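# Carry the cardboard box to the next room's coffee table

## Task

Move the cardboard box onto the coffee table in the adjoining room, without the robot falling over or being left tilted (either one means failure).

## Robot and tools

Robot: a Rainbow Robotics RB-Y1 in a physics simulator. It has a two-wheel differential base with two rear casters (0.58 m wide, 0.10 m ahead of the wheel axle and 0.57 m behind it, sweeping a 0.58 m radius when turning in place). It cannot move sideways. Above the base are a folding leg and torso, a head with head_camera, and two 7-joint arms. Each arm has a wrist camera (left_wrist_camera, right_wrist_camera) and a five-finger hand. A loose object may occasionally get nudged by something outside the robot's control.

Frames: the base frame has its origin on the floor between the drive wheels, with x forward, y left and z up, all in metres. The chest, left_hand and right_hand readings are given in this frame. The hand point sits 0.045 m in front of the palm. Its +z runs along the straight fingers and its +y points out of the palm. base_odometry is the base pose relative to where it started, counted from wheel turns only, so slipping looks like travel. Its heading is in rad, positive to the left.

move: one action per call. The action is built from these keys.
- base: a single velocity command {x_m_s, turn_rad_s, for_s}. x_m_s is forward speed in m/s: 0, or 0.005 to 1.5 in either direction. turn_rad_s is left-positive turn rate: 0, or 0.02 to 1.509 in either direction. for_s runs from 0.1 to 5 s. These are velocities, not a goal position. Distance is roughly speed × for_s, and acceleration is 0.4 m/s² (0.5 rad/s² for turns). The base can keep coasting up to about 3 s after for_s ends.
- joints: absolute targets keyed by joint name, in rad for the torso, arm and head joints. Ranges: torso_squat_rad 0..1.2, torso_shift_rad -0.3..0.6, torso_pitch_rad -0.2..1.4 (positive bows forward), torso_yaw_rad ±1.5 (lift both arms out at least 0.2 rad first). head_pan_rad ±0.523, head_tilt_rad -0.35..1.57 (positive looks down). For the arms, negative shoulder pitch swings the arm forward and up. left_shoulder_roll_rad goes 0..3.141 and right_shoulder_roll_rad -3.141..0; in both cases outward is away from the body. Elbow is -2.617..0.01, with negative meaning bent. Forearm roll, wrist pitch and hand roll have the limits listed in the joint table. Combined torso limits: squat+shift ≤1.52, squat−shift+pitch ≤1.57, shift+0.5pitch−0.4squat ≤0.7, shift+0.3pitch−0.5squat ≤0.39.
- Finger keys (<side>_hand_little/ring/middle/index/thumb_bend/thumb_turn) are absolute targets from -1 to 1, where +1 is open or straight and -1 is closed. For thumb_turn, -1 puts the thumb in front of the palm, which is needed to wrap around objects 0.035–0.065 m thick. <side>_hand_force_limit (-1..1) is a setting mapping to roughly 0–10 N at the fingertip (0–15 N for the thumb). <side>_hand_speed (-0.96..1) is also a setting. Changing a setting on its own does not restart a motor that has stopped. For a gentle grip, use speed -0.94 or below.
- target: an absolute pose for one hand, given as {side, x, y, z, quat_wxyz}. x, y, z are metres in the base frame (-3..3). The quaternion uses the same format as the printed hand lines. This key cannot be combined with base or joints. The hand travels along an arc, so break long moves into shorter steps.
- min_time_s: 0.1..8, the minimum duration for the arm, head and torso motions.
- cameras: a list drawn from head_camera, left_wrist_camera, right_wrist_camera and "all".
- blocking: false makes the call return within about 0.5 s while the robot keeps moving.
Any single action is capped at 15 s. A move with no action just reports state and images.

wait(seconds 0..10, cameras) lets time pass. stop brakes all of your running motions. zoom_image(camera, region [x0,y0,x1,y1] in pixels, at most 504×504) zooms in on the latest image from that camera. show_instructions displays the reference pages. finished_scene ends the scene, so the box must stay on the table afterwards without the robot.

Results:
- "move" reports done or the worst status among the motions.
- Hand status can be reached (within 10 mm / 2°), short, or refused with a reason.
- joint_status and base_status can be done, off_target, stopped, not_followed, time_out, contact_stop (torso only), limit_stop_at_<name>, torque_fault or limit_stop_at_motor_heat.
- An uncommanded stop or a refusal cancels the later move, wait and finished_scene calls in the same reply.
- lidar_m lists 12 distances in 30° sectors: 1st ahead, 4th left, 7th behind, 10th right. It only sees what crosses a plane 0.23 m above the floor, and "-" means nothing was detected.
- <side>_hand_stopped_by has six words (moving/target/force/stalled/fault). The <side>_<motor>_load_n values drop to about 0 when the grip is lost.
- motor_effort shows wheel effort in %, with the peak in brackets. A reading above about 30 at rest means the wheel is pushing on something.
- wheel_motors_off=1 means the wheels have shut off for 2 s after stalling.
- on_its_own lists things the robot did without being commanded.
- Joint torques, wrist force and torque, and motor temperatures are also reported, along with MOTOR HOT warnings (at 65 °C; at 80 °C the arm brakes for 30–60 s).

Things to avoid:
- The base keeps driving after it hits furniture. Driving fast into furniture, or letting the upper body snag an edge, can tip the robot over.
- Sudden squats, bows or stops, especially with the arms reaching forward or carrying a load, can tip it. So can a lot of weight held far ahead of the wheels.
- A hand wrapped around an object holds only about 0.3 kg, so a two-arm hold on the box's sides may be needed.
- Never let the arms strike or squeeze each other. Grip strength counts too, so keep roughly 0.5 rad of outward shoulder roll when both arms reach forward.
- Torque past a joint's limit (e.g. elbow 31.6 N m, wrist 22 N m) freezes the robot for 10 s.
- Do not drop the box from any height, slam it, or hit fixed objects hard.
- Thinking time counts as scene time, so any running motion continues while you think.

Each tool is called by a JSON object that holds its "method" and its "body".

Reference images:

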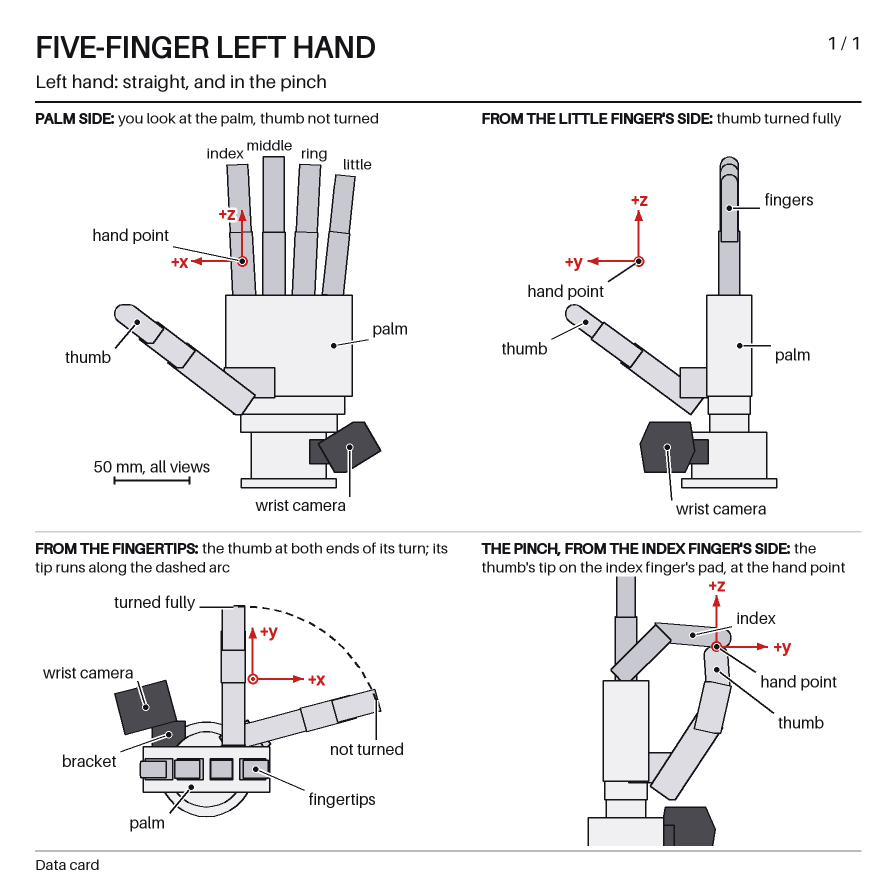

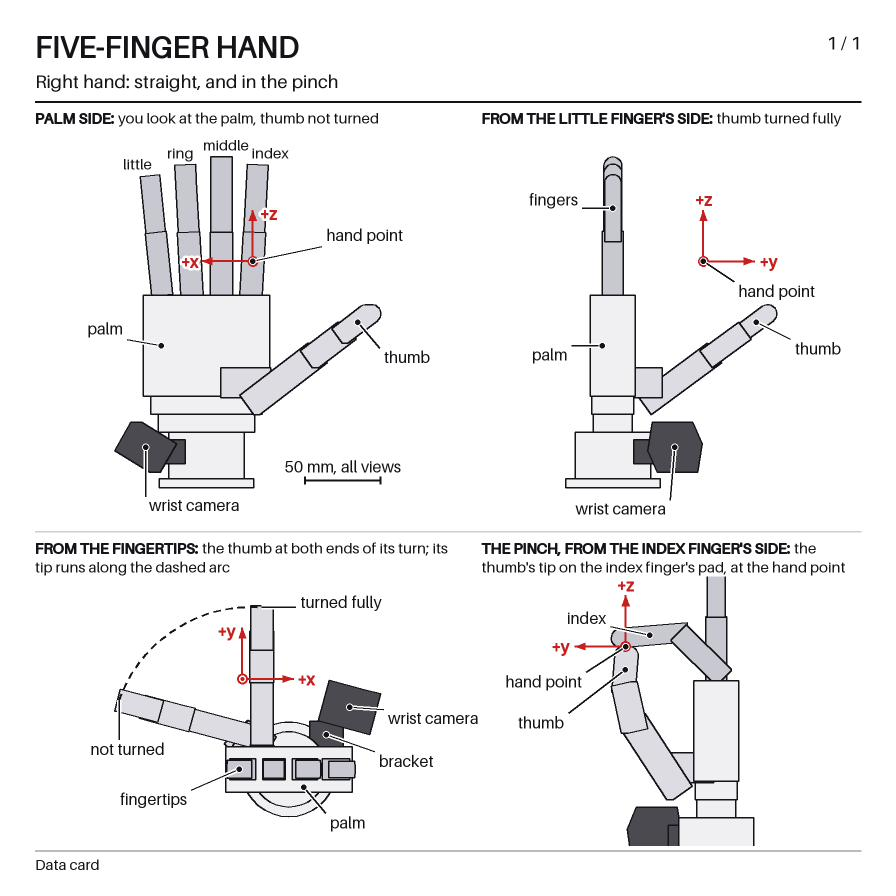

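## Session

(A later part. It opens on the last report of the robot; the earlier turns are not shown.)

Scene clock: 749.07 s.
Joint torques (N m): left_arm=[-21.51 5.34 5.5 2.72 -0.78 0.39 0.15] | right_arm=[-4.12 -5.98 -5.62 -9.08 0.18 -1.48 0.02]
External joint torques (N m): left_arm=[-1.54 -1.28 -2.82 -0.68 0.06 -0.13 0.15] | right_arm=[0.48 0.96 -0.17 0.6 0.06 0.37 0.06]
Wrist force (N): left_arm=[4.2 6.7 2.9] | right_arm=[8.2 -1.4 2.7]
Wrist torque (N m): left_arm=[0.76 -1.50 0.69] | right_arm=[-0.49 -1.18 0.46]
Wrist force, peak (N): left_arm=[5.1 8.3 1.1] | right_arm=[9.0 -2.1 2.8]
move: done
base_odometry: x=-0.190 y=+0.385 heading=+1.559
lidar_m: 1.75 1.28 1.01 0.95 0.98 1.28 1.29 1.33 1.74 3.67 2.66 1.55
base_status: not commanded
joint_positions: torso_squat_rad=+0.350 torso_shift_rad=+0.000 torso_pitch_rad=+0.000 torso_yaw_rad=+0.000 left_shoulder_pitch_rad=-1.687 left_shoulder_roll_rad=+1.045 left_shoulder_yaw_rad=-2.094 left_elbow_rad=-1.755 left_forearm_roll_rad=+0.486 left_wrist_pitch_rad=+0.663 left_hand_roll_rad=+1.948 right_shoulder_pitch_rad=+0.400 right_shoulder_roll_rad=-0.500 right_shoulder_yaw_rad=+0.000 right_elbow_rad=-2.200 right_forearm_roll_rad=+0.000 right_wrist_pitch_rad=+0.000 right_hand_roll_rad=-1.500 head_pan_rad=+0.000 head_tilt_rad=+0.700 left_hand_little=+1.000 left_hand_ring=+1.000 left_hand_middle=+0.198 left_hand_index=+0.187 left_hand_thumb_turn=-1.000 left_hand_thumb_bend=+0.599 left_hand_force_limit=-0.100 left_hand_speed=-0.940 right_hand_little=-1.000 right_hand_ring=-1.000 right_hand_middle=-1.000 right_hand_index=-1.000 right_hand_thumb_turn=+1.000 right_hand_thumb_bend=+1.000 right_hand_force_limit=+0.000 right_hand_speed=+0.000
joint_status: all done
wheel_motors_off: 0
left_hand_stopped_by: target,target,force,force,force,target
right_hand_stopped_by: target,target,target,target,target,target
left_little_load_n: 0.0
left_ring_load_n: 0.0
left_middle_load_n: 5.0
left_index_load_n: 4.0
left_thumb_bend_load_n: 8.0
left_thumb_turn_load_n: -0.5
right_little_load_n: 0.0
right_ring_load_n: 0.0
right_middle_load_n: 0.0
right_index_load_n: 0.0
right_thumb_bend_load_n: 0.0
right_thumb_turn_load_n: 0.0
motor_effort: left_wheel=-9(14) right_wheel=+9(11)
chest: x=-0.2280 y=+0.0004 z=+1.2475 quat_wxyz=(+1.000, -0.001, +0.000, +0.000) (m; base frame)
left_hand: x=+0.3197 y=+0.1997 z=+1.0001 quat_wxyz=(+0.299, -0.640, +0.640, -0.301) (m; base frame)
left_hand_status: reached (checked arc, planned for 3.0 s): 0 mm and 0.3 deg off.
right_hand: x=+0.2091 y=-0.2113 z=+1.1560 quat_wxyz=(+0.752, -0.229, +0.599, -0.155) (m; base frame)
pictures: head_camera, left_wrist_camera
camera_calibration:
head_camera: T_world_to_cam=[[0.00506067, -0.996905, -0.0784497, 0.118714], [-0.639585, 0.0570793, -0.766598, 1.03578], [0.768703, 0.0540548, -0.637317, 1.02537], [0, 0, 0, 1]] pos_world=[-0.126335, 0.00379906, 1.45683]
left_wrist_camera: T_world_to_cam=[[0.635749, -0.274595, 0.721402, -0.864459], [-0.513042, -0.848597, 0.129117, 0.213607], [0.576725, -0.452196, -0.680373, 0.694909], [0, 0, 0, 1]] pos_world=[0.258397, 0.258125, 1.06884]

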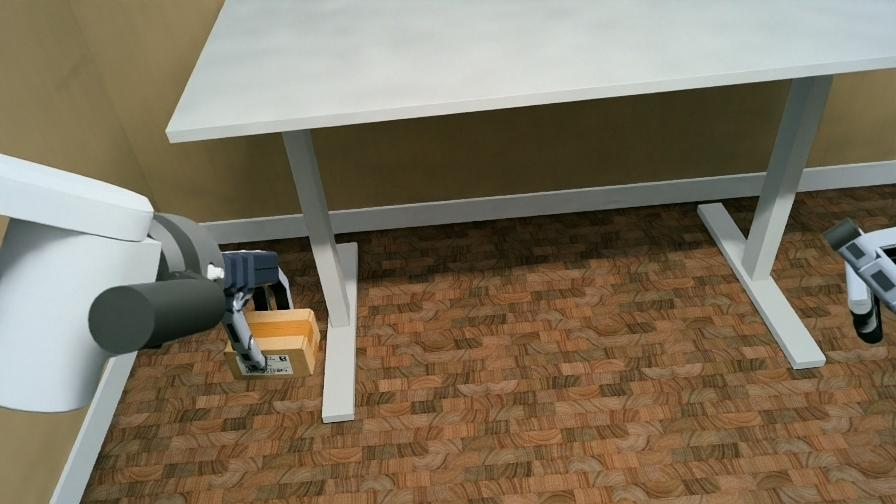

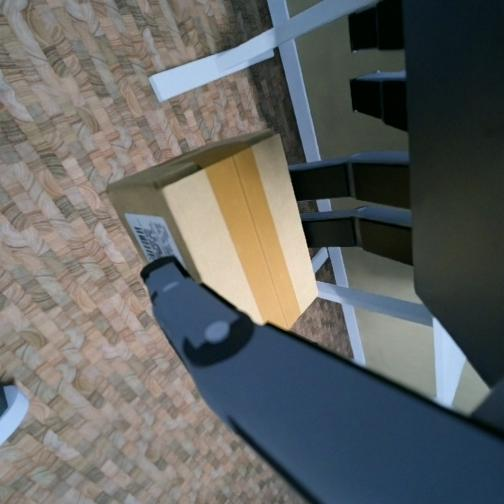

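{"method": "move", "body": {"joints": {"right_shoulder_pitch_rad": 0.0, "right_shoulder_roll_rad": -0.03, "right_elbow_rad": -0.3, "right_hand_roll_rad": 0, "left_elbow_rad": -1.0, "left_shoulder_yaw_rad": -1.9}, "min_time_s": 2, "cameras": ["head_camera"]}}

{"method": "move", "body": {"joints": {"left_shoulder_pitch_rad": -0.9, "left_shoulder_roll_rad": 0.3, "left_shoulder_yaw_rad": 0.0, "left_elbow_rad": -1.0, "left_forearm_roll_rad": 0.0, "left_wrist_pitch_rad": 0.7, "left_hand_roll_rad": 0.0}, "min_time_s": 4, "cameras": ["head_camera"]}}

Scene clock: 780.97 s.
Joint torques (N m): left_arm=[-24.18 6.67 7.38 5.6 -1.08 0.39 0.25] | right_arm=[-3.26 -1.37 -0.09 -1.03 0.17 -0.49 -0.17]
External joint torques (N m): left_arm=[-0.57 -0.75 0.22 -0.26 0.09 -0.02 0.25] | right_arm=[0.08 0 0.02 0.92 0.11 0.15 -0.17]
Wrist force (N): left_arm=[3.6 8.0 -0.5] | right_arm=[3.4 -2.6 8.6]
Wrist torque (N m): left_arm=[1.02 -1.62 0.60] | right_arm=[-0.93 -1.07 0.28]
Wrist force, peak (N): left_arm=[4.2 8.2 1.7] | right_arm=[3.1 -3.4 9.1]
move: done
base_odometry: x=-0.190 y=+0.385 heading=+1.559
lidar_m: 1.74 1.29 1.00 0.96 0.99 1.30 1.29 1.32 1.75 3.66 2.66 1.56
base_status: not commanded
joint_positions: torso_squat_rad=+0.350 torso_shift_rad=+0.000 torso_pitch_rad=+0.000 torso_yaw_rad=+0.000 left_shoulder_pitch_rad=-1.687 left_shoulder_roll_rad=+1.045 left_shoulder_yaw_rad=-1.900 left_elbow_rad=-1.000 left_forearm_roll_rad=+0.486 left_wrist_pitch_rad=+0.663 left_hand_roll_rad=+1.948 right_shoulder_pitch_rad=+0.000 right_shoulder_roll_rad=-0.030 right_shoulder_yaw_rad=+0.000 right_elbow_rad=-0.300 right_forearm_roll_rad=+0.000 right_wrist_pitch_rad=+0.000 right_hand_roll_rad=+0.000 head_pan_rad=+0.000 head_tilt_rad=+0.700 left_hand_little=+1.000 left_hand_ring=+1.000 left_hand_middle=+0.198 left_hand_index=+0.187 left_hand_thumb_turn=-1.000 left_hand_thumb_bend=+0.599 left_hand_force_limit=-0.100 left_hand_speed=-0.940 right_hand_little=-1.000 right_hand_ring=-1.000 right_hand_middle=-1.000 right_hand_index=-1.000 right_hand_thumb_turn=+1.000 right_hand_thumb_bend=+1.000 right_hand_force_limit=+0.000 right_hand_speed=+0.000
joint_status: all done
wheel_motors_off: 0
left_hand_stopped_by: target,target,force,force,force,target
right_hand_stopped_by: target,target,target,target,target,target
left_little_load_n: 0.0
left_ring_load_n: 0.0
left_middle_load_n: 5.0
left_index_load_n: 4.0
left_thumb_bend_load_n: 7.5
left_thumb_turn_load_n: -1.0
right_little_load_n: 0.0
right_ring_load_n: 0.0
right_middle_load_n: 0.0
right_index_load_n: 0.0
right_thumb_bend_load_n: 0.0
right_thumb_turn_load_n: 0.0
motor_effort: left_wheel=-12(14) right_wheel=+9(11)
chest: x=-0.2280 y=+0.0004 z=+1.2475 quat_wxyz=(+1.000, -0.001, +0.000, +0.000) (m; base frame)
left_hand: x=+0.5099 y=+0.4194 z=+1.2550 quat_wxyz=(+0.526, -0.676, +0.341, -0.387) (m; base frame)
right_hand: x=-0.1267 y=-0.2138 z=+0.5153 quat_wxyz=(+0.095, -0.701, +0.697, -0.117) (m; base frame)
pictures: head_camera
camera_calibration:
head_camera: T_world_to_cam=[[0.00513675, -0.9969, -0.0785139, 0.118817], [-0.63959, 0.0570799, -0.766594, 1.03578], [0.768699, 0.0541545, -0.637314, 1.02536], [0, 0, 0, 1]] pos_world=[-0.126335, 0.00379896, 1.45683]

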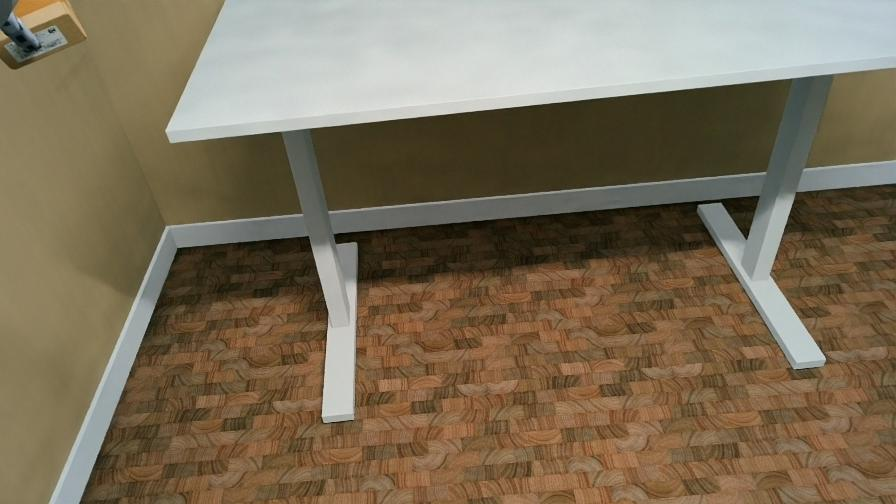

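Scene clock: 785.27 s.
Joint torques (N m): left_arm=[-23.08 7.14 3.25 -10.05 -0.69 -1.87 -0.44] | right_arm=[-3.26 -1.6 -0.03 -1.07 0.19 -0.54 -0.15]
External joint torques (N m): left_arm=[0.87 -0.93 0.56 -0.08 -0.35 -0.01 -0.42] | right_arm=[0.08 -0.24 0.09 0.89 0.13 0.1 -0.15]
Wrist force (N): left_arm=[6.3 7.8 0.9] | right_arm=[3.5 -2.5 8.4]
Wrist torque (N m): left_arm=[0.98 -1.73 0.64] | right_arm=[-0.86 -1.02 0.27]
Wrist force, peak (N): left_arm=[6.1 8.4 0.9] | right_arm=[4.2 -3.1 9.5]
move: done
base_odometry: x=-0.190 y=+0.385 heading=+1.559
lidar_m: 1.74 1.29 1.01 0.94 0.97 1.29 1.29 1.32 1.75 3.66 2.67 1.56
base_status: not commanded
joint_positions: torso_squat_rad=+0.350 torso_shift_rad=+0.000 torso_pitch_rad=+0.000 torso_yaw_rad=+0.000 left_shoulder_pitch_rad=-0.900 left_shoulder_roll_rad=+0.300 left_shoulder_yaw_rad=+0.000 left_elbow_rad=-1.000 left_forearm_roll_rad=+0.000 left_wrist_pitch_rad=+0.700 left_hand_roll_rad=+0.000 right_shoulder_pitch_rad=+0.000 right_shoulder_roll_rad=-0.030 right_shoulder_yaw_rad=+0.000 right_elbow_rad=-0.300 right_forearm_roll_rad=+0.000 right_wrist_pitch_rad=+0.000 right_hand_roll_rad=+0.000 head_pan_rad=+0.000 head_tilt_rad=+0.700 left_hand_little=+1.000 left_hand_ring=+1.000 left_hand_middle=+0.198 left_hand_index=+0.187 left_hand_thumb_turn=-1.000 left_hand_thumb_bend=+0.599 left_hand_force_limit=-0.100 left_hand_speed=-0.940 right_hand_little=-1.000 right_hand_ring=-1.000 right_hand_middle=-1.000 right_hand_index=-1.000 right_hand_thumb_turn=+1.000 right_hand_thumb_bend=+1.000 right_hand_force_limit=+0.000 right_hand_speed=+0.000
joint_status: all done
wheel_motors_off: 0
left_hand_stopped_by: target,target,force,force,force,target
right_hand_stopped_by: target,target,target,target,target,target
left_little_load_n: 0.0
left_ring_load_n: 0.0
left_middle_load_n: 5.0
left_index_load_n: 4.0
left_thumb_bend_load_n: 8.0
left_thumb_turn_load_n: -0.5
right_little_load_n: 0.0
right_ring_load_n: 0.0
right_middle_load_n: 0.0
right_index_load_n: 0.0
right_thumb_bend_load_n: 0.0
right_thumb_turn_load_n: -0.5
motor_effort: left_wheel=-13(15) right_wheel=+9(11)
chest: x=-0.2280 y=+0.0004 z=+1.2475 quat_wxyz=(+1.000, -0.001, +0.000, +0.000) (m; base frame)
left_hand: x=+0.4940 y=+0.2430 z=+1.0711 quat_wxyz=(+0.477, -0.503, +0.652, -0.308) (m; base frame)
right_hand: x=-0.1267 y=-0.2138 z=+0.5153 quat_wxyz=(+0.095, -0.701, +0.697, -0.117) (m; base frame)
pictures: head_camera
camera_calibration:
head_camera: T_world_to_cam=[[0.00513675, -0.9969, -0.0785139, 0.118817], [-0.63959, 0.0570799, -0.766594, 1.03578], [0.768699, 0.0541545, -0.637314, 1.02536], [0, 0, 0, 1]] pos_world=[-0.126335, 0.00379896, 1.45683]

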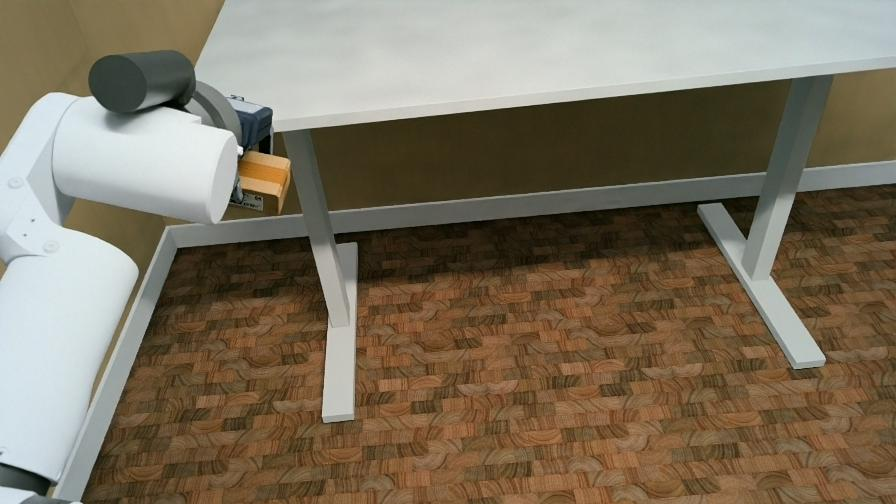

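{"method": "move", "body": {"joints": {"left_shoulder_pitch_rad": 0.0, "left_shoulder_roll_rad": 0.03, "left_elbow_rad": -1.6, "right_elbow_rad": -1.6, "right_hand_roll_rad": -1.5, "head_tilt_rad": 0.5}, "min_time_s": 3, "cameras": ["head_camera"]}}

{"method": "move", "body": {"base": {"turn_rad_s": -0.6, "for_s": 2.9}, "cameras": ["head_camera"]}}

Scene clock: 796.57 s.
Joint torques (N m): left_arm=[-9.99 -0.05 1.56 -10.62 -0.21 -1.76 -0.26] | right_arm=[-11.83 -1.09 -0.37 -10.24 0.23 -1.78 -0.02]
External joint torques (N m): left_arm=[1.1 -0.74 1.21 -0.34 -0.24 -0.08 -0.25] | right_arm=[-0.03 -0.06 0.02 0.72 0.07 0.36 0.02]
Wrist force (N): left_arm=[4.2 7.2 2.6] | right_arm=[8.9 -3.7 3.4]
Wrist torque (N m): left_arm=[0.83 -1.50 0.56] | right_arm=[-0.71 -1.25 0.39]
Wrist force, peak (N): left_arm=[6.1 8.1 1.4] | right_arm=[9.5 -4.4 3.6]
move: done
base_odometry: x=-0.190 y=+0.385 heading=+1.559
lidar_m: 1.74 1.29 1.00 0.95 0.98 1.29 1.29 1.33 1.75 3.67 2.66 1.56
base_status: not commanded
joint_positions: torso_squat_rad=+0.350 torso_shift_rad=+0.000 torso_pitch_rad=+0.000 torso_yaw_rad=+0.000 left_shoulder_pitch_rad=+0.000 left_shoulder_roll_rad=+0.030 left_shoulder_yaw_rad=+0.000 left_elbow_rad=-1.600 left_forearm_roll_rad=+0.000 left_wrist_pitch_rad=+0.700 left_hand_roll_rad=+0.000 right_shoulder_pitch_rad=+0.000 right_shoulder_roll_rad=-0.030 right_shoulder_yaw_rad=+0.000 right_elbow_rad=-1.600 right_forearm_roll_rad=+0.000 right_wrist_pitch_rad=+0.000 right_hand_roll_rad=-1.500 head_pan_rad=+0.000 head_tilt_rad=+0.500 left_hand_little=+1.000 left_hand_ring=+1.000 left_hand_middle=+0.198 left_hand_index=+0.187 left_hand_thumb_turn=-1.000 left_hand_thumb_bend=+0.599 left_hand_force_limit=-0.100 left_hand_speed=-0.940 right_hand_little=-1.000 right_hand_ring=-1.000 right_hand_middle=-1.000 right_hand_index=-1.000 right_hand_thumb_turn=+1.000 right_hand_thumb_bend=+1.000 right_hand_force_limit=+0.000 right_hand_speed=+0.000
joint_status: all done
wheel_motors_off: 0
left_hand_stopped_by: target,target,force,force,force,target
right_hand_stopped_by: target,target,target,target,target,target
left_little_load_n: 0.0
left_ring_load_n: 0.0
left_middle_load_n: 5.0
left_index_load_n: 4.0
left_thumb_bend_load_n: 8.0
left_thumb_turn_load_n: -0.5
right_little_load_n: 0.0
right_ring_load_n: 0.0
right_middle_load_n: 0.0
right_index_load_n: 0.0
right_thumb_bend_load_n: 0.0
right_thumb_turn_load_n: 0.0
motor_effort: left_wheel=-9(15) right_wheel=+10(11)
chest: x=-0.2280 y=+0.0004 z=+1.2475 quat_wxyz=(+1.000, -0.001, +0.000, +0.000) (m; base frame)
left_hand: x=+0.2393 y=+0.2046 z=+0.8081 quat_wxyz=(+0.317, -0.632, +0.641, -0.298) (m; base frame)
right_hand: x=+0.3356 y=-0.1655 z=+1.0611 quat_wxyz=(+0.716, -0.036, +0.696, -0.036) (m; base frame)
pictures: head_camera
camera_calibration:
head_camera: T_world_to_cam=[[0.0207633, -0.9969, -0.0758875, 0.118221], [-0.474603, 0.0569783, -0.878354, 1.23154], [0.879955, 0.054254, -0.471949, 0.80888], [0, 0, 0, 1]] pos_world=[-0.129741, 0.00379849, 1.47245]

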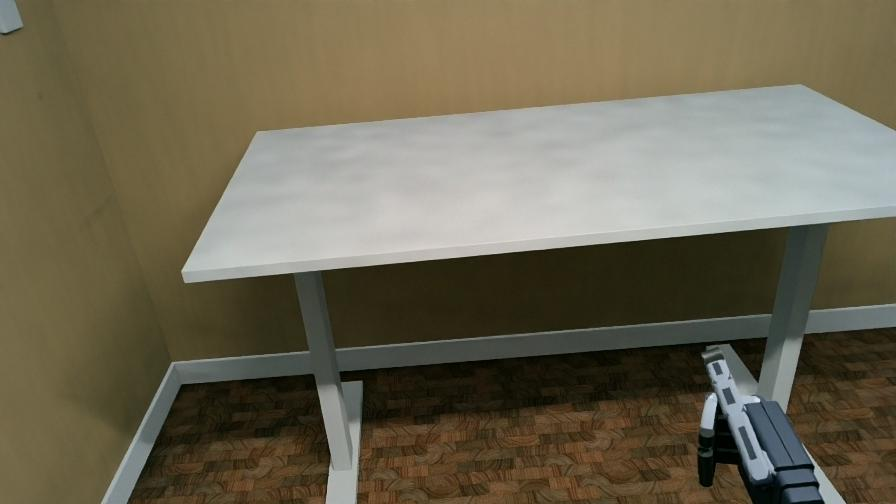

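Scene clock: 801.03 s.
Joint torques (N m): left_arm=[-10.42 -0.41 0.82 -10.34 -0.23 -1.76 -0.31] | right_arm=[-11.78 -0.9 -0.4 -10.17 0.28 -1.81 0]
External joint torques (N m): left_arm=[0.66 -1.09 0.47 -0.06 -0.26 -0.09 -0.3] | right_arm=[0.02 0.13 -0.01 0.78 0.12 0.34 0.04]
Wrist force (N): left_arm=[4.5 7.0 2.2] | right_arm=[8.9 -4.7 3.5]
Wrist torque (N m): left_arm=[0.84 -1.54 0.58] | right_arm=[-0.87 -1.26 0.36]
Wrist force, peak (N): left_arm=[4.3 7.6 2.4] | right_arm=[10.3 -3.7 3.1]
move: done
base_odometry: x=-0.190 y=+0.384 heading=-0.181
lidar_m: 2.75 3.37 1.56 1.75 1.31 1.10 0.94 0.96 1.13 1.29 1.29 1.54
base_status: done (sent for 2.9 of 2.9 s)
joint_positions: torso_squat_rad=+0.350 torso_shift_rad=+0.000 torso_pitch_rad=+0.000 torso_yaw_rad=+0.000 left_shoulder_pitch_rad=+0.000 left_shoulder_roll_rad=+0.030 left_shoulder_yaw_rad=+0.000 left_elbow_rad=-1.600 left_forearm_roll_rad=+0.000 left_wrist_pitch_rad=+0.700 left_hand_roll_rad=+0.000 right_shoulder_pitch_rad=+0.000 right_shoulder_roll_rad=-0.030 right_shoulder_yaw_rad=+0.000 right_elbow_rad=-1.600 right_forearm_roll_rad=+0.000 right_wrist_pitch_rad=+0.000 right_hand_roll_rad=-1.500 head_pan_rad=+0.000 head_tilt_rad=+0.500 left_hand_little=+1.000 left_hand_ring=+1.000 left_hand_middle=+0.198 left_hand_index=+0.187 left_hand_thumb_turn=-1.000 left_hand_thumb_bend=+0.599 left_hand_force_limit=-0.100 left_hand_speed=-0.940 right_hand_little=-1.000 right_hand_ring=-1.000 right_hand_middle=-1.000 right_hand_index=-1.000 right_hand_thumb_turn=+1.000 right_hand_thumb_bend=+1.000 right_hand_force_limit=+0.000 right_hand_speed=+0.000
joint_status: not commanded
wheel_motors_off: 0
left_hand_stopped_by: target,target,force,force,force,target
right_hand_stopped_by: target,target,target,target,target,target
left_little_load_n: 0.0
left_ring_load_n: 0.0
left_middle_load_n: 5.0
left_index_load_n: 4.0
left_thumb_bend_load_n: 8.0
left_thumb_turn_load_n: -0.5
right_little_load_n: 0.0
right_ring_load_n: 0.0
right_middle_load_n: 0.0
right_index_load_n: 0.0
right_thumb_bend_load_n: -0.5
right_thumb_turn_load_n: 0.0
motor_effort: left_wheel=+13(48) right_wheel=+4(40)
chest: x=-0.2280 y=+0.0004 z=+1.2475 quat_wxyz=(+1.000, -0.001, +0.000, +0.000) (m; base frame)
left_hand: x=+0.2393 y=+0.2046 z=+0.8081 quat_wxyz=(+0.317, -0.632, +0.641, -0.298) (m; base frame)
right_hand: x=+0.3356 y=-0.1655 z=+1.0611 quat_wxyz=(+0.716, -0.036, +0.696, -0.036) (m; base frame)
pictures: head_camera
camera_calibration:
head_camera: T_world_to_cam=[[0.0208114, -0.996906, -0.0758002, 0.118098], [-0.474601, 0.0568788, -0.878361, 1.23155], [0.879955, 0.0542549, -0.471949, 0.80888], [0, 0, 0, 1]] pos_world=[-0.129741, 0.00379812, 1.47245]

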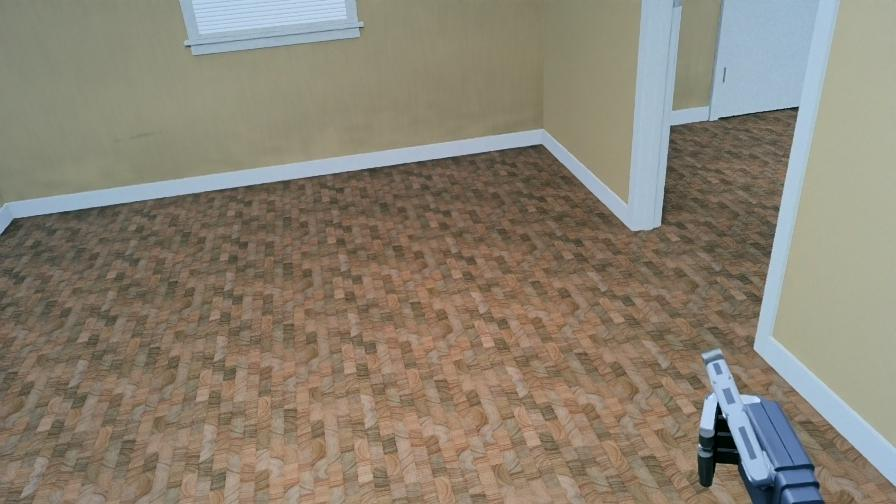

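{"method": "move", "body": {"base": {"x_m_s": 0.5, "for_s": 4.2}}}

{"method": "move", "body": {"base": {"turn_rad_s": -0.6, "for_s": 2.31}, "cameras": ["head_camera", "left_wrist_camera"]}}

Scene clock: 817.07 s.
Joint torques (N m): left_arm=[-10.75 0.01 1.14 -10.27 -0.31 -1.69 -0.35] | right_arm=[-11.11 -1.1 -0.67 -10.14 0.23 -1.78 -0.02]
External joint torques (N m): left_arm=[0.33 -0.67 0.79 0 -0.34 -0.02 -0.34] | right_arm=[0.7 -0.06 -0.28 0.82 0.07 0.37 0.03]
Wrist force (N): left_arm=[4.1 7.2 2.7] | right_arm=[9.6 -4.0 3.5]
Wrist torque (N m): left_arm=[0.83 -1.47 0.55] | right_arm=[-0.74 -1.38 0.44]
Wrist force, peak (N): left_arm=[4.7 7.4 2.8] | right_arm=[10.1 -3.8 3.7]
move: done
base_odometry: x=+1.875 y=+0.006 heading=-0.181
lidar_m: 1.61 1.63 1.92 2.25 2.15 2.11 2.99 1.59 0.95 1.07 0.86 0.96
base_status: done (sent for 4.2 of 4.2 s)
joint_positions: torso_squat_rad=+0.350 torso_shift_rad=+0.000 torso_pitch_rad=+0.000 torso_yaw_rad=+0.000 left_shoulder_pitch_rad=+0.000 left_shoulder_roll_rad=+0.030 left_shoulder_yaw_rad=+0.000 left_elbow_rad=-1.600 left_forearm_roll_rad=+0.000 left_wrist_pitch_rad=+0.700 left_hand_roll_rad=+0.000 right_shoulder_pitch_rad=+0.000 right_shoulder_roll_rad=-0.030 right_shoulder_yaw_rad=+0.000 right_elbow_rad=-1.600 right_forearm_roll_rad=+0.000 right_wrist_pitch_rad=+0.000 right_hand_roll_rad=-1.500 head_pan_rad=+0.000 head_tilt_rad=+0.500 left_hand_little=+1.000 left_hand_ring=+1.000 left_hand_middle=+0.198 left_hand_index=+0.187 left_hand_thumb_turn=-1.000 left_hand_thumb_bend=+0.599 left_hand_force_limit=-0.100 left_hand_speed=-0.940 right_hand_little=-1.000 right_hand_ring=-1.000 right_hand_middle=-1.000 right_hand_index=-1.000 right_hand_thumb_turn=+1.000 right_hand_thumb_bend=+1.000 right_hand_force_limit=+0.000 right_hand_speed=+0.000
joint_status: not commanded
wheel_motors_off: 0
left_hand_stopped_by: target,target,force,force,force,target
right_hand_stopped_by: target,target,target,target,target,target
left_little_load_n: 0.0
left_ring_load_n: -0.5
left_middle_load_n: 5.0
left_index_load_n: 4.0
left_thumb_bend_load_n: 8.0
left_thumb_turn_load_n: -0.5
right_little_load_n: 0.0
right_ring_load_n: 0.0
right_middle_load_n: 0.0
right_index_load_n: 0.0
right_thumb_bend_load_n: 0.0
right_thumb_turn_load_n: 0.0
motor_effort: left_wheel=-8(47) right_wheel=+7(40)
chest: x=-0.2280 y=+0.0004 z=+1.2475 quat_wxyz=(+1.000, -0.001, +0.000, +0.000) (m; base frame)
left_hand: x=+0.2392 y=+0.2046 z=+0.8080 quat_wxyz=(+0.317, -0.632, +0.641, -0.298) (m; base frame)
right_hand: x=+0.3357 y=-0.1655 z=+1.0612 quat_wxyz=(+0.717, -0.036, +0.696, -0.036) (m; base frame)
pictures: none

Scene clock: 820.93 s.
Joint torques (N m): left_arm=[-10.95 -0.38 1.1 -10.17 -0.3 -1.69 -0.26] | right_arm=[-11.17 -1.01 -0.4 -10.22 0.18 -1.71 -0.01]
External joint torques (N m): left_arm=[0.13 -1.07 0.75 0.1 -0.33 -0.02 -0.26] | right_arm=[0.64 0.03 -0.01 0.73 0.01 0.44 0.03]
Wrist force (N): left_arm=[4.5 7.5 2.3] | right_arm=[9.3 -3.5 3.0]
Wrist torque (N m): left_arm=[0.92 -1.56 0.54] | right_arm=[-0.63 -1.30 0.45]
Wrist force, peak (N): left_arm=[4.2 7.7 2.7] | right_arm=[10.1 -4.3 3.6]
move: done
base_odometry: x=+1.875 y=+0.006 heading=-1.561
lidar_m: 1.67 0.87 1.10 1.63 1.69 2.21 2.25 2.09 2.94 2.99 1.23 0.97
base_status: done (sent for 2.3 of 2.3 s)
joint_positions: torso_squat_rad=+0.350 torso_shift_rad=+0.000 torso_pitch_rad=+0.000 torso_yaw_rad=+0.000 left_shoulder_pitch_rad=+0.000 left_shoulder_roll_rad=+0.030 left_shoulder_yaw_rad=+0.000 left_elbow_rad=-1.600 left_forearm_roll_rad=+0.000 left_wrist_pitch_rad=+0.700 left_hand_roll_rad=+0.000 right_shoulder_pitch_rad=+0.000 right_shoulder_roll_rad=-0.030 right_shoulder_yaw_rad=+0.000 right_elbow_rad=-1.600 right_forearm_roll_rad=+0.000 right_wrist_pitch_rad=+0.000 right_hand_roll_rad=-1.500 head_pan_rad=+0.000 head_tilt_rad=+0.500 left_hand_little=+1.000 left_hand_ring=+1.000 left_hand_middle=+0.198 left_hand_index=+0.187 left_hand_thumb_turn=-1.000 left_hand_thumb_bend=+0.599 left_hand_force_limit=-0.100 left_hand_speed=-0.940 right_hand_little=-1.000 right_hand_ring=-1.000 right_hand_middle=-1.000 right_hand_index=-1.000 right_hand_thumb_turn=+1.000 right_hand_thumb_bend=+1.000 right_hand_force_limit=+0.000 right_hand_speed=+0.000
joint_status: not commanded
wheel_motors_off: 0
left_hand_stopped_by: target,target,force,force,force,target
right_hand_stopped_by: target,target,target,target,target,target
left_little_load_n: 0.0
left_ring_load_n: -0.5
left_middle_load_n: 5.0
left_index_load_n: 4.0
left_thumb_bend_load_n: 8.0
left_thumb_turn_load_n: -0.5
right_little_load_n: 0.0
right_ring_load_n: 0.0
right_middle_load_n: 0.0
right_index_load_n: -0.5
right_thumb_bend_load_n: 0.0
right_thumb_turn_load_n: 0.0
motor_effort: left_wheel=+15(43) right_wheel=+3(40)
chest: x=-0.2280 y=+0.0004 z=+1.2475 quat_wxyz=(+1.000, -0.001, +0.000, +0.000) (m; base frame)
left_hand: x=+0.2392 y=+0.2046 z=+0.8080 quat_wxyz=(+0.317, -0.632, +0.641, -0.298) (m; base frame)
right_hand: x=+0.3357 y=-0.1655 z=+1.0612 quat_wxyz=(+0.717, -0.036, +0.696, -0.036) (m; base frame)
pictures: head_camera, left_wrist_camera
camera_calibration:
head_camera: T_world_to_cam=[[0.0208114, -0.996906, -0.0758002, 0.118098], [-0.474601, 0.0568788, -0.878361, 1.23155], [0.879955, 0.0542549, -0.471949, 0.80888], [0, 0, 0, 1]] pos_world=[-0.129741, 0.00379812, 1.47245]
left_wrist_camera: T_world_to_cam=[[0.618485, -0.29736, 0.72736, -0.669393], [-0.515502, -0.852153, 0.0899618, 0.23419], [0.593071, -0.430596, -0.680334, 0.604379], [0, 0, 0, 1]] pos_world=[0.176296, 0.260758, 0.877001]

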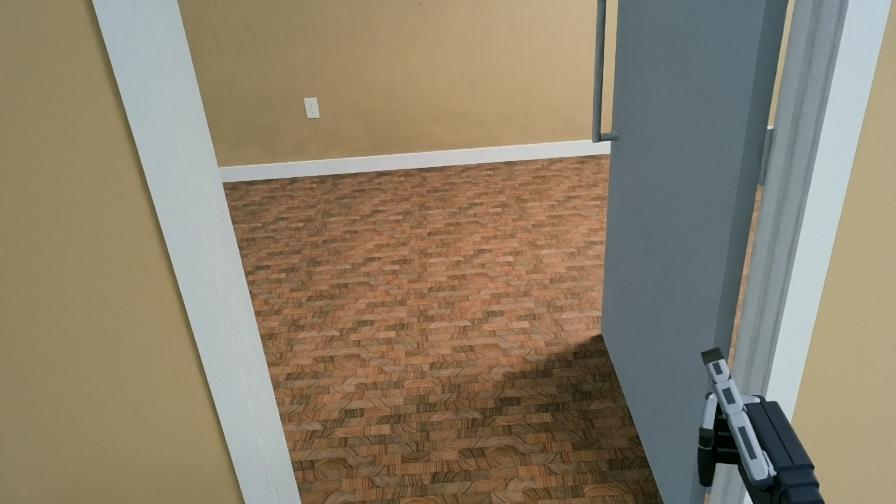

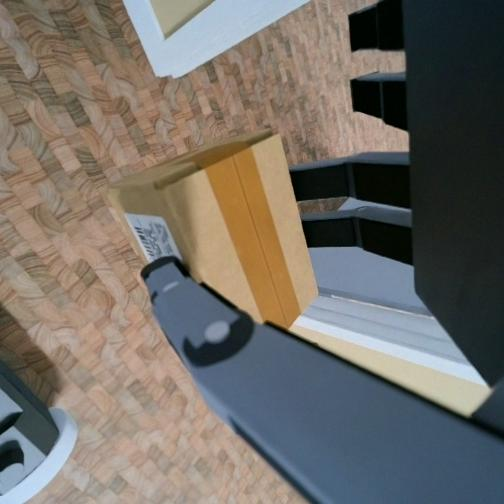

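{"method": "move", "body": {"base": {"turn_rad_s": 0.04, "for_s": 0.7}}}

{"method": "move", "body": {"base": {"x_m_s": 0.3, "for_s": 3.0}, "cameras": ["head_camera"]}}

Scene clock: 834.33 s.
Joint torques (N m): left_arm=[-10.52 0.06 0.53 -10.15 -0.23 -1.83 -0.26] | right_arm=[-11.26 -1.07 -0.49 -10.07 0.15 -1.83 -0.01]
External joint torques (N m): left_arm=[0.57 -0.63 0.18 0.13 -0.25 -0.16 -0.25] | right_arm=[0.55 -0.03 -0.1 0.89 -0.01 0.32 0.03]
Wrist force (N): left_arm=[4.2 6.8 2.6] | right_arm=[9.6 -4.4 3.9]
Wrist torque (N m): left_arm=[0.79 -1.52 0.58] | right_arm=[-0.83 -1.36 0.44]
Wrist force, peak (N): left_arm=[4.4 7.4 2.9] | right_arm=[9.8 -4.7 3.1]
move: done
base_odometry: x=+1.875 y=+0.006 heading=-1.533
lidar_m: 1.83 0.89 1.13 1.63 1.69 2.28 2.24 2.10 2.93 2.99 1.17 0.96
base_status: done (sent for 0.7 of 0.7 s)
joint_positions: torso_squat_rad=+0.350 torso_shift_rad=+0.000 torso_pitch_rad=+0.000 torso_yaw_rad=+0.000 left_shoulder_pitch_rad=+0.000 left_shoulder_roll_rad=+0.030 left_shoulder_yaw_rad=+0.000 left_elbow_rad=-1.600 left_forearm_roll_rad=+0.000 left_wrist_pitch_rad=+0.700 left_hand_roll_rad=+0.000 right_shoulder_pitch_rad=+0.000 right_shoulder_roll_rad=-0.030 right_shoulder_yaw_rad=+0.000 right_elbow_rad=-1.600 right_forearm_roll_rad=+0.000 right_wrist_pitch_rad=+0.000 right_hand_roll_rad=-1.500 head_pan_rad=+0.000 head_tilt_rad=+0.500 left_hand_little=+1.000 left_hand_ring=+1.000 left_hand_middle=+0.198 left_hand_index=+0.187 left_hand_thumb_turn=-1.000 left_hand_thumb_bend=+0.599 left_hand_force_limit=-0.100 left_hand_speed=-0.940 right_hand_little=-1.000 right_hand_ring=-1.000 right_hand_middle=-1.000 right_hand_index=-1.000 right_hand_thumb_turn=+1.000 right_hand_thumb_bend=+1.000 right_hand_force_limit=+0.000 right_hand_speed=+0.000
joint_status: not commanded
wheel_motors_off: 0
left_hand_stopped_by: target,target,force,force,force,target
right_hand_stopped_by: target,target,target,target,target,target
left_little_load_n: 0.0
left_ring_load_n: 0.0
left_middle_load_n: 5.0
left_index_load_n: 4.5
left_thumb_bend_load_n: 8.0
left_thumb_turn_load_n: -0.5
right_little_load_n: 0.0
right_ring_load_n: 0.0
right_middle_load_n: 0.0
right_index_load_n: 0.0
right_thumb_bend_load_n: 0.0
right_thumb_turn_load_n: 0.0
motor_effort: left_wheel=+4(10) right_wheel=-1(15)
chest: x=-0.2280 y=+0.0004 z=+1.2475 quat_wxyz=(+1.000, -0.001, +0.000, +0.000) (m; base frame)
left_hand: x=+0.2392 y=+0.2046 z=+0.8080 quat_wxyz=(+0.317, -0.632, +0.641, -0.298) (m; base frame)
right_hand: x=+0.3357 y=-0.1655 z=+1.0612 quat_wxyz=(+0.717, -0.036, +0.696, -0.036) (m; base frame)
pictures: none

Scene clock: 838.63 s.
Joint torques (N m): left_arm=[-10.87 -0.06 0.87 -10.3 -0.11 -1.74 -0.37] | right_arm=[-11.06 -1.05 -0.51 -10.1 0.21 -1.86 -0.08]
External joint torques (N m): left_arm=[0.21 -0.75 0.52 -0.03 -0.13 -0.07 -0.36] | right_arm=[0.74 -0.02 -0.12 0.86 0.05 0.29 -0.04]
Wrist force (N): left_arm=[4.3 7.0 2.5] | right_arm=[8.7 -4.0 2.9]
Wrist torque (N m): left_arm=[0.80 -1.54 0.58] | right_arm=[-0.71 -1.21 0.43]
Wrist force, peak (N): left_arm=[4.5 7.4 2.5] | right_arm=[9.7 -4.6 4.3]
move: done
base_odometry: x=+1.909 y=-0.893 heading=-1.534
lidar_m: 2.69 2.38 1.73 0.38 0.42 2.29 3.14 2.90 3.11 0.46 0.47 0.67
base_status: done (sent for 3 of 3 s)
joint_positions: torso_squat_rad=+0.350 torso_shift_rad=+0.000 torso_pitch_rad=+0.000 torso_yaw_rad=+0.000 left_shoulder_pitch_rad=+0.000 left_shoulder_roll_rad=+0.030 left_shoulder_yaw_rad=+0.000 left_elbow_rad=-1.600 left_forearm_roll_rad=+0.000 left_wrist_pitch_rad=+0.700 left_hand_roll_rad=+0.000 right_shoulder_pitch_rad=+0.000 right_shoulder_roll_rad=-0.030 right_shoulder_yaw_rad=+0.000 right_elbow_rad=-1.600 right_forearm_roll_rad=+0.000 right_wrist_pitch_rad=+0.000 right_hand_roll_rad=-1.500 head_pan_rad=+0.000 head_tilt_rad=+0.500 left_hand_little=+1.000 left_hand_ring=+1.000 left_hand_middle=+0.198 left_hand_index=+0.187 left_hand_thumb_turn=-1.000 left_hand_thumb_bend=+0.599 left_hand_force_limit=-0.100 left_hand_speed=-0.940 right_hand_little=-1.000 right_hand_ring=-1.000 right_hand_middle=-1.000 right_hand_index=-1.000 right_hand_thumb_turn=+1.000 right_hand_thumb_bend=+1.000 right_hand_force_limit=+0.000 right_hand_speed=+0.000
joint_status: not commanded
wheel_motors_off: 0
left_hand_stopped_by: target,target,force,force,force,target
right_hand_stopped_by: target,target,target,target,target,target
left_little_load_n: 0.0
left_ring_load_n: 0.0
left_middle_load_n: 5.0
left_index_load_n: 4.5
left_thumb_bend_load_n: 8.0
left_thumb_turn_load_n: -0.5
right_little_load_n: 0.0
right_ring_load_n: 0.0
right_middle_load_n: 0.0
right_index_load_n: 0.0
right_thumb_bend_load_n: 0.0
right_thumb_turn_load_n: 0.0
motor_effort: left_wheel=-11(37) right_wheel=+11(41)
chest: x=-0.2280 y=+0.0004 z=+1.2475 quat_wxyz=(+1.000, -0.001, +0.000, +0.000) (m; base frame)
left_hand: x=+0.2392 y=+0.2046 z=+0.8080 quat_wxyz=(+0.317, -0.632, +0.641, -0.298) (m; base frame)
right_hand: x=+0.3357 y=-0.1655 z=+1.0612 quat_wxyz=(+0.717, -0.036, +0.696, -0.036) (m; base frame)
pictures: head_camera
camera_calibration:
head_camera: T_world_to_cam=[[0.0207633, -0.9969, -0.0758875, 0.118221], [-0.474603, 0.0569783, -0.878354, 1.23154], [0.879955, 0.054254, -0.471949, 0.80888], [0, 0, 0, 1]] pos_world=[-0.129741, 0.00379849, 1.47245]

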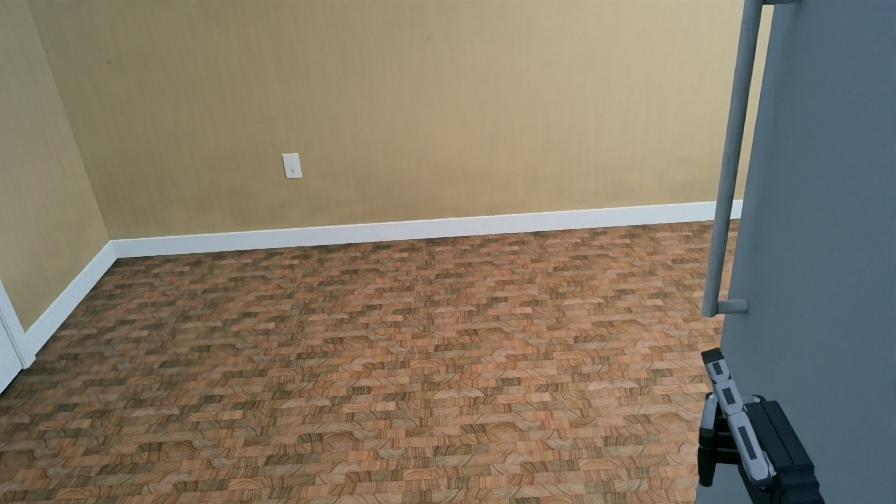

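{"method": "move", "body": {"base": {"turn_rad_s": -0.05, "for_s": 0.7}}}

{"method": "move", "body": {"base": {"x_m_s": 0.4, "for_s": 3.4}, "cameras": ["head_camera"]}}

{"method": "move", "body": {"base": {"turn_rad_s": -0.6, "for_s": 2.7}, "cameras": ["head_camera", "left_wrist_camera"]}}

Scene clock: 847.57 s.
Joint torques (N m): left_arm=[-10.9 0.29 0.96 -10.28 -0.19 -1.57 -0.4] | right_arm=[-11.11 -0.87 -0.46 -10.09 0.25 -1.74 0.07]
External joint torques (N m): left_arm=[0.18 -0.39 0.61 -0.01 -0.21 0.1 -0.4] | right_arm=[0.69 0.16 -0.07 0.86 0.09 0.41 0.12]
Wrist force (N): left_arm=[4.4 7.0 2.4] | right_arm=[9.0 -4.2 3.1]
Wrist torque (N m): left_arm=[0.82 -1.54 0.60] | right_arm=[-0.72 -1.27 0.42]
Wrist force, peak (N): left_arm=[4.5 7.5 2.5] | right_arm=[10.1 -4.8 3.5]
move: done
base_odometry: x=+1.909 y=-0.893 heading=-1.567
lidar_m: 2.69 2.46 1.76 0.38 0.41 2.23 3.14 2.90 3.12 0.47 0.47 0.64
base_status: done (sent for 0.7 of 0.7 s)
joint_positions: torso_squat_rad=+0.350 torso_shift_rad=+0.000 torso_pitch_rad=+0.000 torso_yaw_rad=+0.000 left_shoulder_pitch_rad=+0.000 left_shoulder_roll_rad=+0.030 left_shoulder_yaw_rad=+0.000 left_elbow_rad=-1.600 left_forearm_roll_rad=+0.000 left_wrist_pitch_rad=+0.700 left_hand_roll_rad=+0.000 right_shoulder_pitch_rad=+0.000 right_shoulder_roll_rad=-0.030 right_shoulder_yaw_rad=+0.000 right_elbow_rad=-1.600 right_forearm_roll_rad=+0.000 right_wrist_pitch_rad=+0.000 right_hand_roll_rad=-1.500 head_pan_rad=+0.000 head_tilt_rad=+0.500 left_hand_little=+1.000 left_hand_ring=+1.000 left_hand_middle=+0.198 left_hand_index=+0.187 left_hand_thumb_turn=-1.000 left_hand_thumb_bend=+0.599 left_hand_force_limit=-0.100 left_hand_speed=-0.940 right_hand_little=-1.000 right_hand_ring=-1.000 right_hand_middle=-1.000 right_hand_index=-1.000 right_hand_thumb_turn=+1.000 right_hand_thumb_bend=+1.000 right_hand_force_limit=+0.000 right_hand_speed=+0.000
joint_status: not commanded
wheel_motors_off: 0
left_hand_stopped_by: target,target,force,force,force,target
right_hand_stopped_by: target,target,target,target,target,target
left_little_load_n: 0.0
left_ring_load_n: 0.0
left_middle_load_n: 4.5
left_index_load_n: 4.0
left_thumb_bend_load_n: 7.5
left_thumb_turn_load_n: -0.5
right_little_load_n: 0.0
right_ring_load_n: 0.0
right_middle_load_n: 0.0
right_index_load_n: 0.0
right_thumb_bend_load_n: 0.0
right_thumb_turn_load_n: 0.0
motor_effort: left_wheel=+14(34) right_wheel=-19(33)
chest: x=-0.2280 y=+0.0004 z=+1.2475 quat_wxyz=(+1.000, -0.001, +0.000, +0.000) (m; base frame)
left_hand: x=+0.2392 y=+0.2046 z=+0.8080 quat_wxyz=(+0.317, -0.632, +0.641, -0.298) (m; base frame)
right_hand: x=+0.3357 y=-0.1655 z=+1.0612 quat_wxyz=(+0.717, -0.036, +0.696, -0.036) (m; base frame)
pictures: none

Scene clock: 852.40 s.
Joint torques (N m): left_arm=[-11.1 -0.11 0.98 -10.19 -0.3 -1.65 -0.31] | right_arm=[-11.29 -1.04 -0.44 -10.03 0.21 -1.82 -0.02]
External joint torques (N m): left_arm=[-0.01 -0.79 0.63 0.08 -0.32 0.02 -0.3] | right_arm=[0.51 0 -0.05 0.93 0.04 0.33 0.02]
Wrist force (N): left_arm=[4.3 7.3 2.3] | right_arm=[9.7 -3.9 3.9]
Wrist torque (N m): left_arm=[0.85 -1.52 0.58] | right_arm=[-0.72 -1.42 0.44]
Wrist force, peak (N): left_arm=[4.7 7.4 2.4] | right_arm=[10.4 -3.9 3.0]
move: done
base_odometry: x=+1.913 y=-2.254 heading=-1.568
lidar_m: 1.33 1.36 1.79 1.73 1.79 1.40 4.50 0.61 0.57 2.31 2.05 1.41
base_status: done (sent for 3.4 of 3.4 s)
joint_positions: torso_squat_rad=+0.350 torso_shift_rad=+0.000 torso_pitch_rad=+0.000 torso_yaw_rad=+0.000 left_shoulder_pitch_rad=+0.000 left_shoulder_roll_rad=+0.030 left_shoulder_yaw_rad=+0.000 left_elbow_rad=-1.600 left_forearm_roll_rad=+0.000 left_wrist_pitch_rad=+0.700 left_hand_roll_rad=+0.000 right_shoulder_pitch_rad=+0.000 right_shoulder_roll_rad=-0.030 right_shoulder_yaw_rad=+0.000 right_elbow_rad=-1.600 right_forearm_roll_rad=+0.000 right_wrist_pitch_rad=+0.000 right_hand_roll_rad=-1.500 head_pan_rad=+0.000 head_tilt_rad=+0.500 left_hand_little=+1.000 left_hand_ring=+1.000 left_hand_middle=+0.198 left_hand_index=+0.187 left_hand_thumb_turn=-1.000 left_hand_thumb_bend=+0.599 left_hand_force_limit=-0.100 left_hand_speed=-0.940 right_hand_little=-1.000 right_hand_ring=-1.000 right_hand_middle=-1.000 right_hand_index=-1.000 right_hand_thumb_turn=+1.000 right_hand_thumb_bend=+1.000 right_hand_force_limit=+0.000 right_hand_speed=+0.000
joint_status: not commanded
wheel_motors_off: 0
left_hand_stopped_by: target,target,force,force,force,target
right_hand_stopped_by: target,target,target,target,target,target
left_little_load_n: 0.0
left_ring_load_n: 0.0
left_middle_load_n: 5.0
left_index_load_n: 4.0
left_thumb_bend_load_n: 7.5
left_thumb_turn_load_n: -1.0
right_little_load_n: 0.0
right_ring_load_n: 0.0
right_middle_load_n: 0.0
right_index_load_n: 0.0
right_thumb_bend_load_n: 0.0
right_thumb_turn_load_n: 0.0
motor_effort: left_wheel=-9(36) right_wheel=+6(35)
chest: x=-0.2280 y=+0.0004 z=+1.2475 quat_wxyz=(+1.000, -0.001, +0.000, +0.000) (m; base frame)
left_hand: x=+0.2392 y=+0.2046 z=+0.8080 quat_wxyz=(+0.317, -0.632, +0.641, -0.298) (m; base frame)
right_hand: x=+0.3357 y=-0.1655 z=+1.0612 quat_wxyz=(+0.717, -0.036, +0.696, -0.036) (m; base frame)
pictures: head_camera
camera_calibration:
head_camera: T_world_to_cam=[[0.0207633, -0.9969, -0.0758875, 0.118219], [-0.474603, 0.0569783, -0.878354, 1.23159], [0.879955, 0.054254, -0.471949, 0.808792], [0, 0, 0, 1]] pos_world=[-0.129641, 0.00379849, 1.47245]

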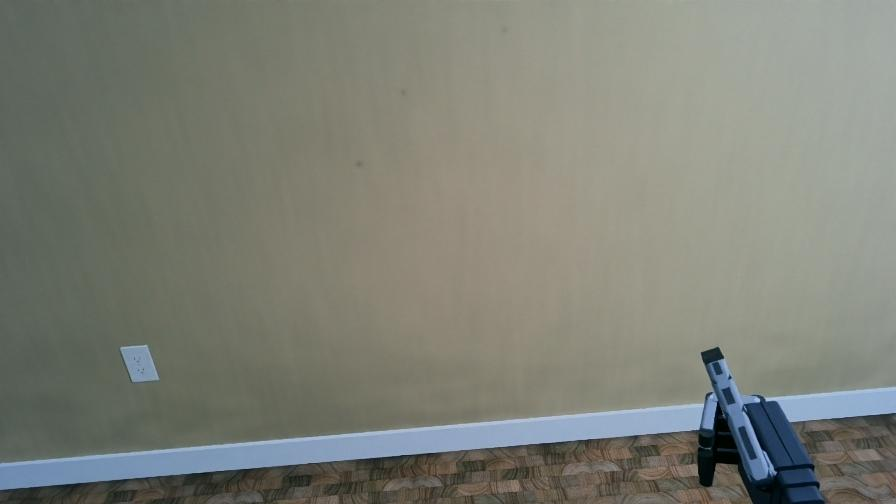

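Scene clock: 856.67 s.
Joint torques (N m): left_arm=[-10.98 0.3 0.91 -10.11 -0.3 -1.59 -0.37] | right_arm=[-11.35 -1.06 -0.48 -10.12 0.15 -1.78 0]
External joint torques (N m): left_arm=[0.1 -0.38 0.56 0.17 -0.32 0.08 -0.36] | right_arm=[0.46 -0.03 -0.09 0.84 -0.02 0.37 0.05]
Wrist force (N): left_arm=[3.9 7.1 2.4] | right_arm=[9.1 -3.6 2.6]
Wrist torque (N m): left_arm=[0.83 -1.46 0.56] | right_arm=[-0.63 -1.27 0.43]
Wrist force, peak (N): left_arm=[4.6 7.4 2.6] | right_arm=[9.8 -4.8 3.5]
move: done
base_odometry: x=+1.913 y=-2.253 heading=+3.096
lidar_m: 2.31 2.19 1.45 1.34 1.35 1.72 1.71 1.73 1.41 1.39 0.65 0.56
base_status: done (sent for 2.7 of 2.7 s)
joint_positions: torso_squat_rad=+0.350 torso_shift_rad=+0.000 torso_pitch_rad=+0.000 torso_yaw_rad=+0.000 left_shoulder_pitch_rad=+0.000 left_shoulder_roll_rad=+0.030 left_shoulder_yaw_rad=+0.000 left_elbow_rad=-1.600 left_forearm_roll_rad=+0.000 left_wrist_pitch_rad=+0.700 left_hand_roll_rad=+0.000 right_shoulder_pitch_rad=+0.000 right_shoulder_roll_rad=-0.030 right_shoulder_yaw_rad=+0.000 right_elbow_rad=-1.600 right_forearm_roll_rad=+0.000 right_wrist_pitch_rad=+0.000 right_hand_roll_rad=-1.500 head_pan_rad=+0.000 head_tilt_rad=+0.500 left_hand_little=+1.000 left_hand_ring=+1.000 left_hand_middle=+0.198 left_hand_index=+0.187 left_hand_thumb_turn=-1.000 left_hand_thumb_bend=+0.599 left_hand_force_limit=-0.100 left_hand_speed=-0.940 right_hand_little=-1.000 right_hand_ring=-1.000 right_hand_middle=-1.000 right_hand_index=-1.000 right_hand_thumb_turn=+1.000 right_hand_thumb_bend=+1.000 right_hand_force_limit=+0.000 right_hand_speed=+0.000
joint_status: not commanded
wheel_motors_off: 0
left_hand_stopped_by: target,target,force,force,force,target
right_hand_stopped_by: target,target,target,target,target,target
left_little_load_n: 0.0
left_ring_load_n: 0.0
left_middle_load_n: 5.0
left_index_load_n: 4.0
left_thumb_bend_load_n: 8.0
left_thumb_turn_load_n: -1.0
right_little_load_n: 0.0
right_ring_load_n: 0.0
right_middle_load_n: 0.0
right_index_load_n: 0.0
right_thumb_bend_load_n: 0.0
right_thumb_turn_load_n: 0.0
motor_effort: left_wheel=+15(40) right_wheel=+4(41)
chest: x=-0.2280 y=+0.0004 z=+1.2475 quat_wxyz=(+1.000, -0.001, +0.000, +0.000) (m; base frame)
left_hand: x=+0.2392 y=+0.2046 z=+0.8080 quat_wxyz=(+0.317, -0.632, +0.641, -0.298) (m; base frame)
right_hand: x=+0.3357 y=-0.1655 z=+1.0612 quat_wxyz=(+0.717, -0.036, +0.696, -0.036) (m; base frame)
pictures: head_camera, left_wrist_camera
camera_calibration:
head_camera: T_world_to_cam=[[0.0208114, -0.996906, -0.0758002, 0.118098], [-0.474601, 0.0568788, -0.878361, 1.23155], [0.879955, 0.0542549, -0.471949, 0.80888], [0, 0, 0, 1]] pos_world=[-0.129741, 0.00379812, 1.47245]
left_wrist_camera: T_world_to_cam=[[0.618528, -0.297391, 0.727311, -0.669288], [-0.515497, -0.852156, 0.0899564, 0.234143], [0.593031, -0.430567, -0.680387, 0.604484], [0, 0, 0, 1]] pos_world=[0.176196, 0.260758, 0.877001]

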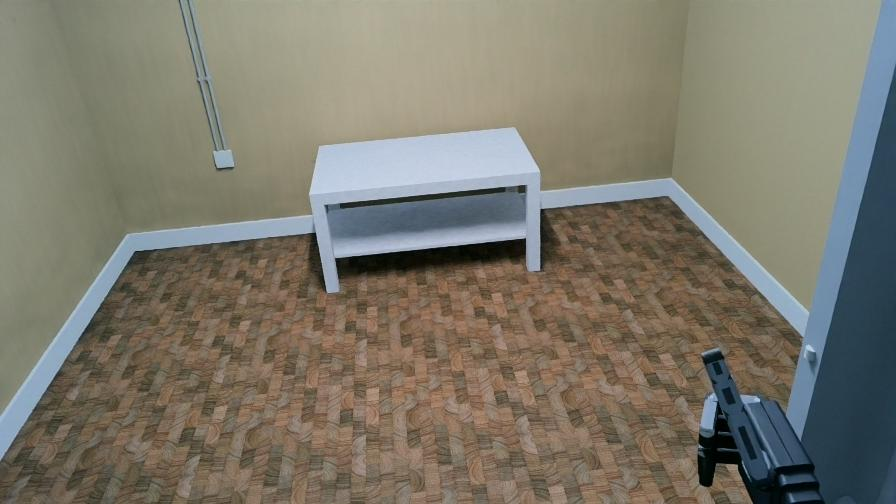

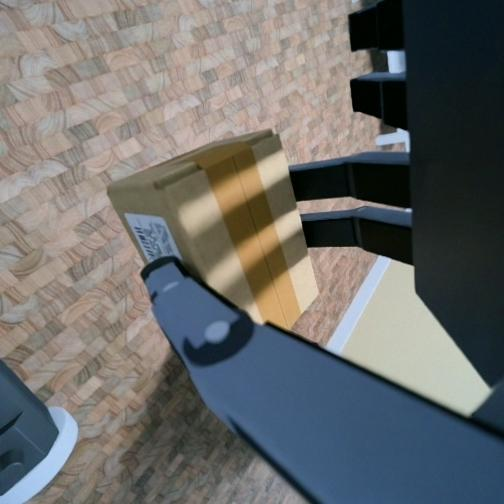

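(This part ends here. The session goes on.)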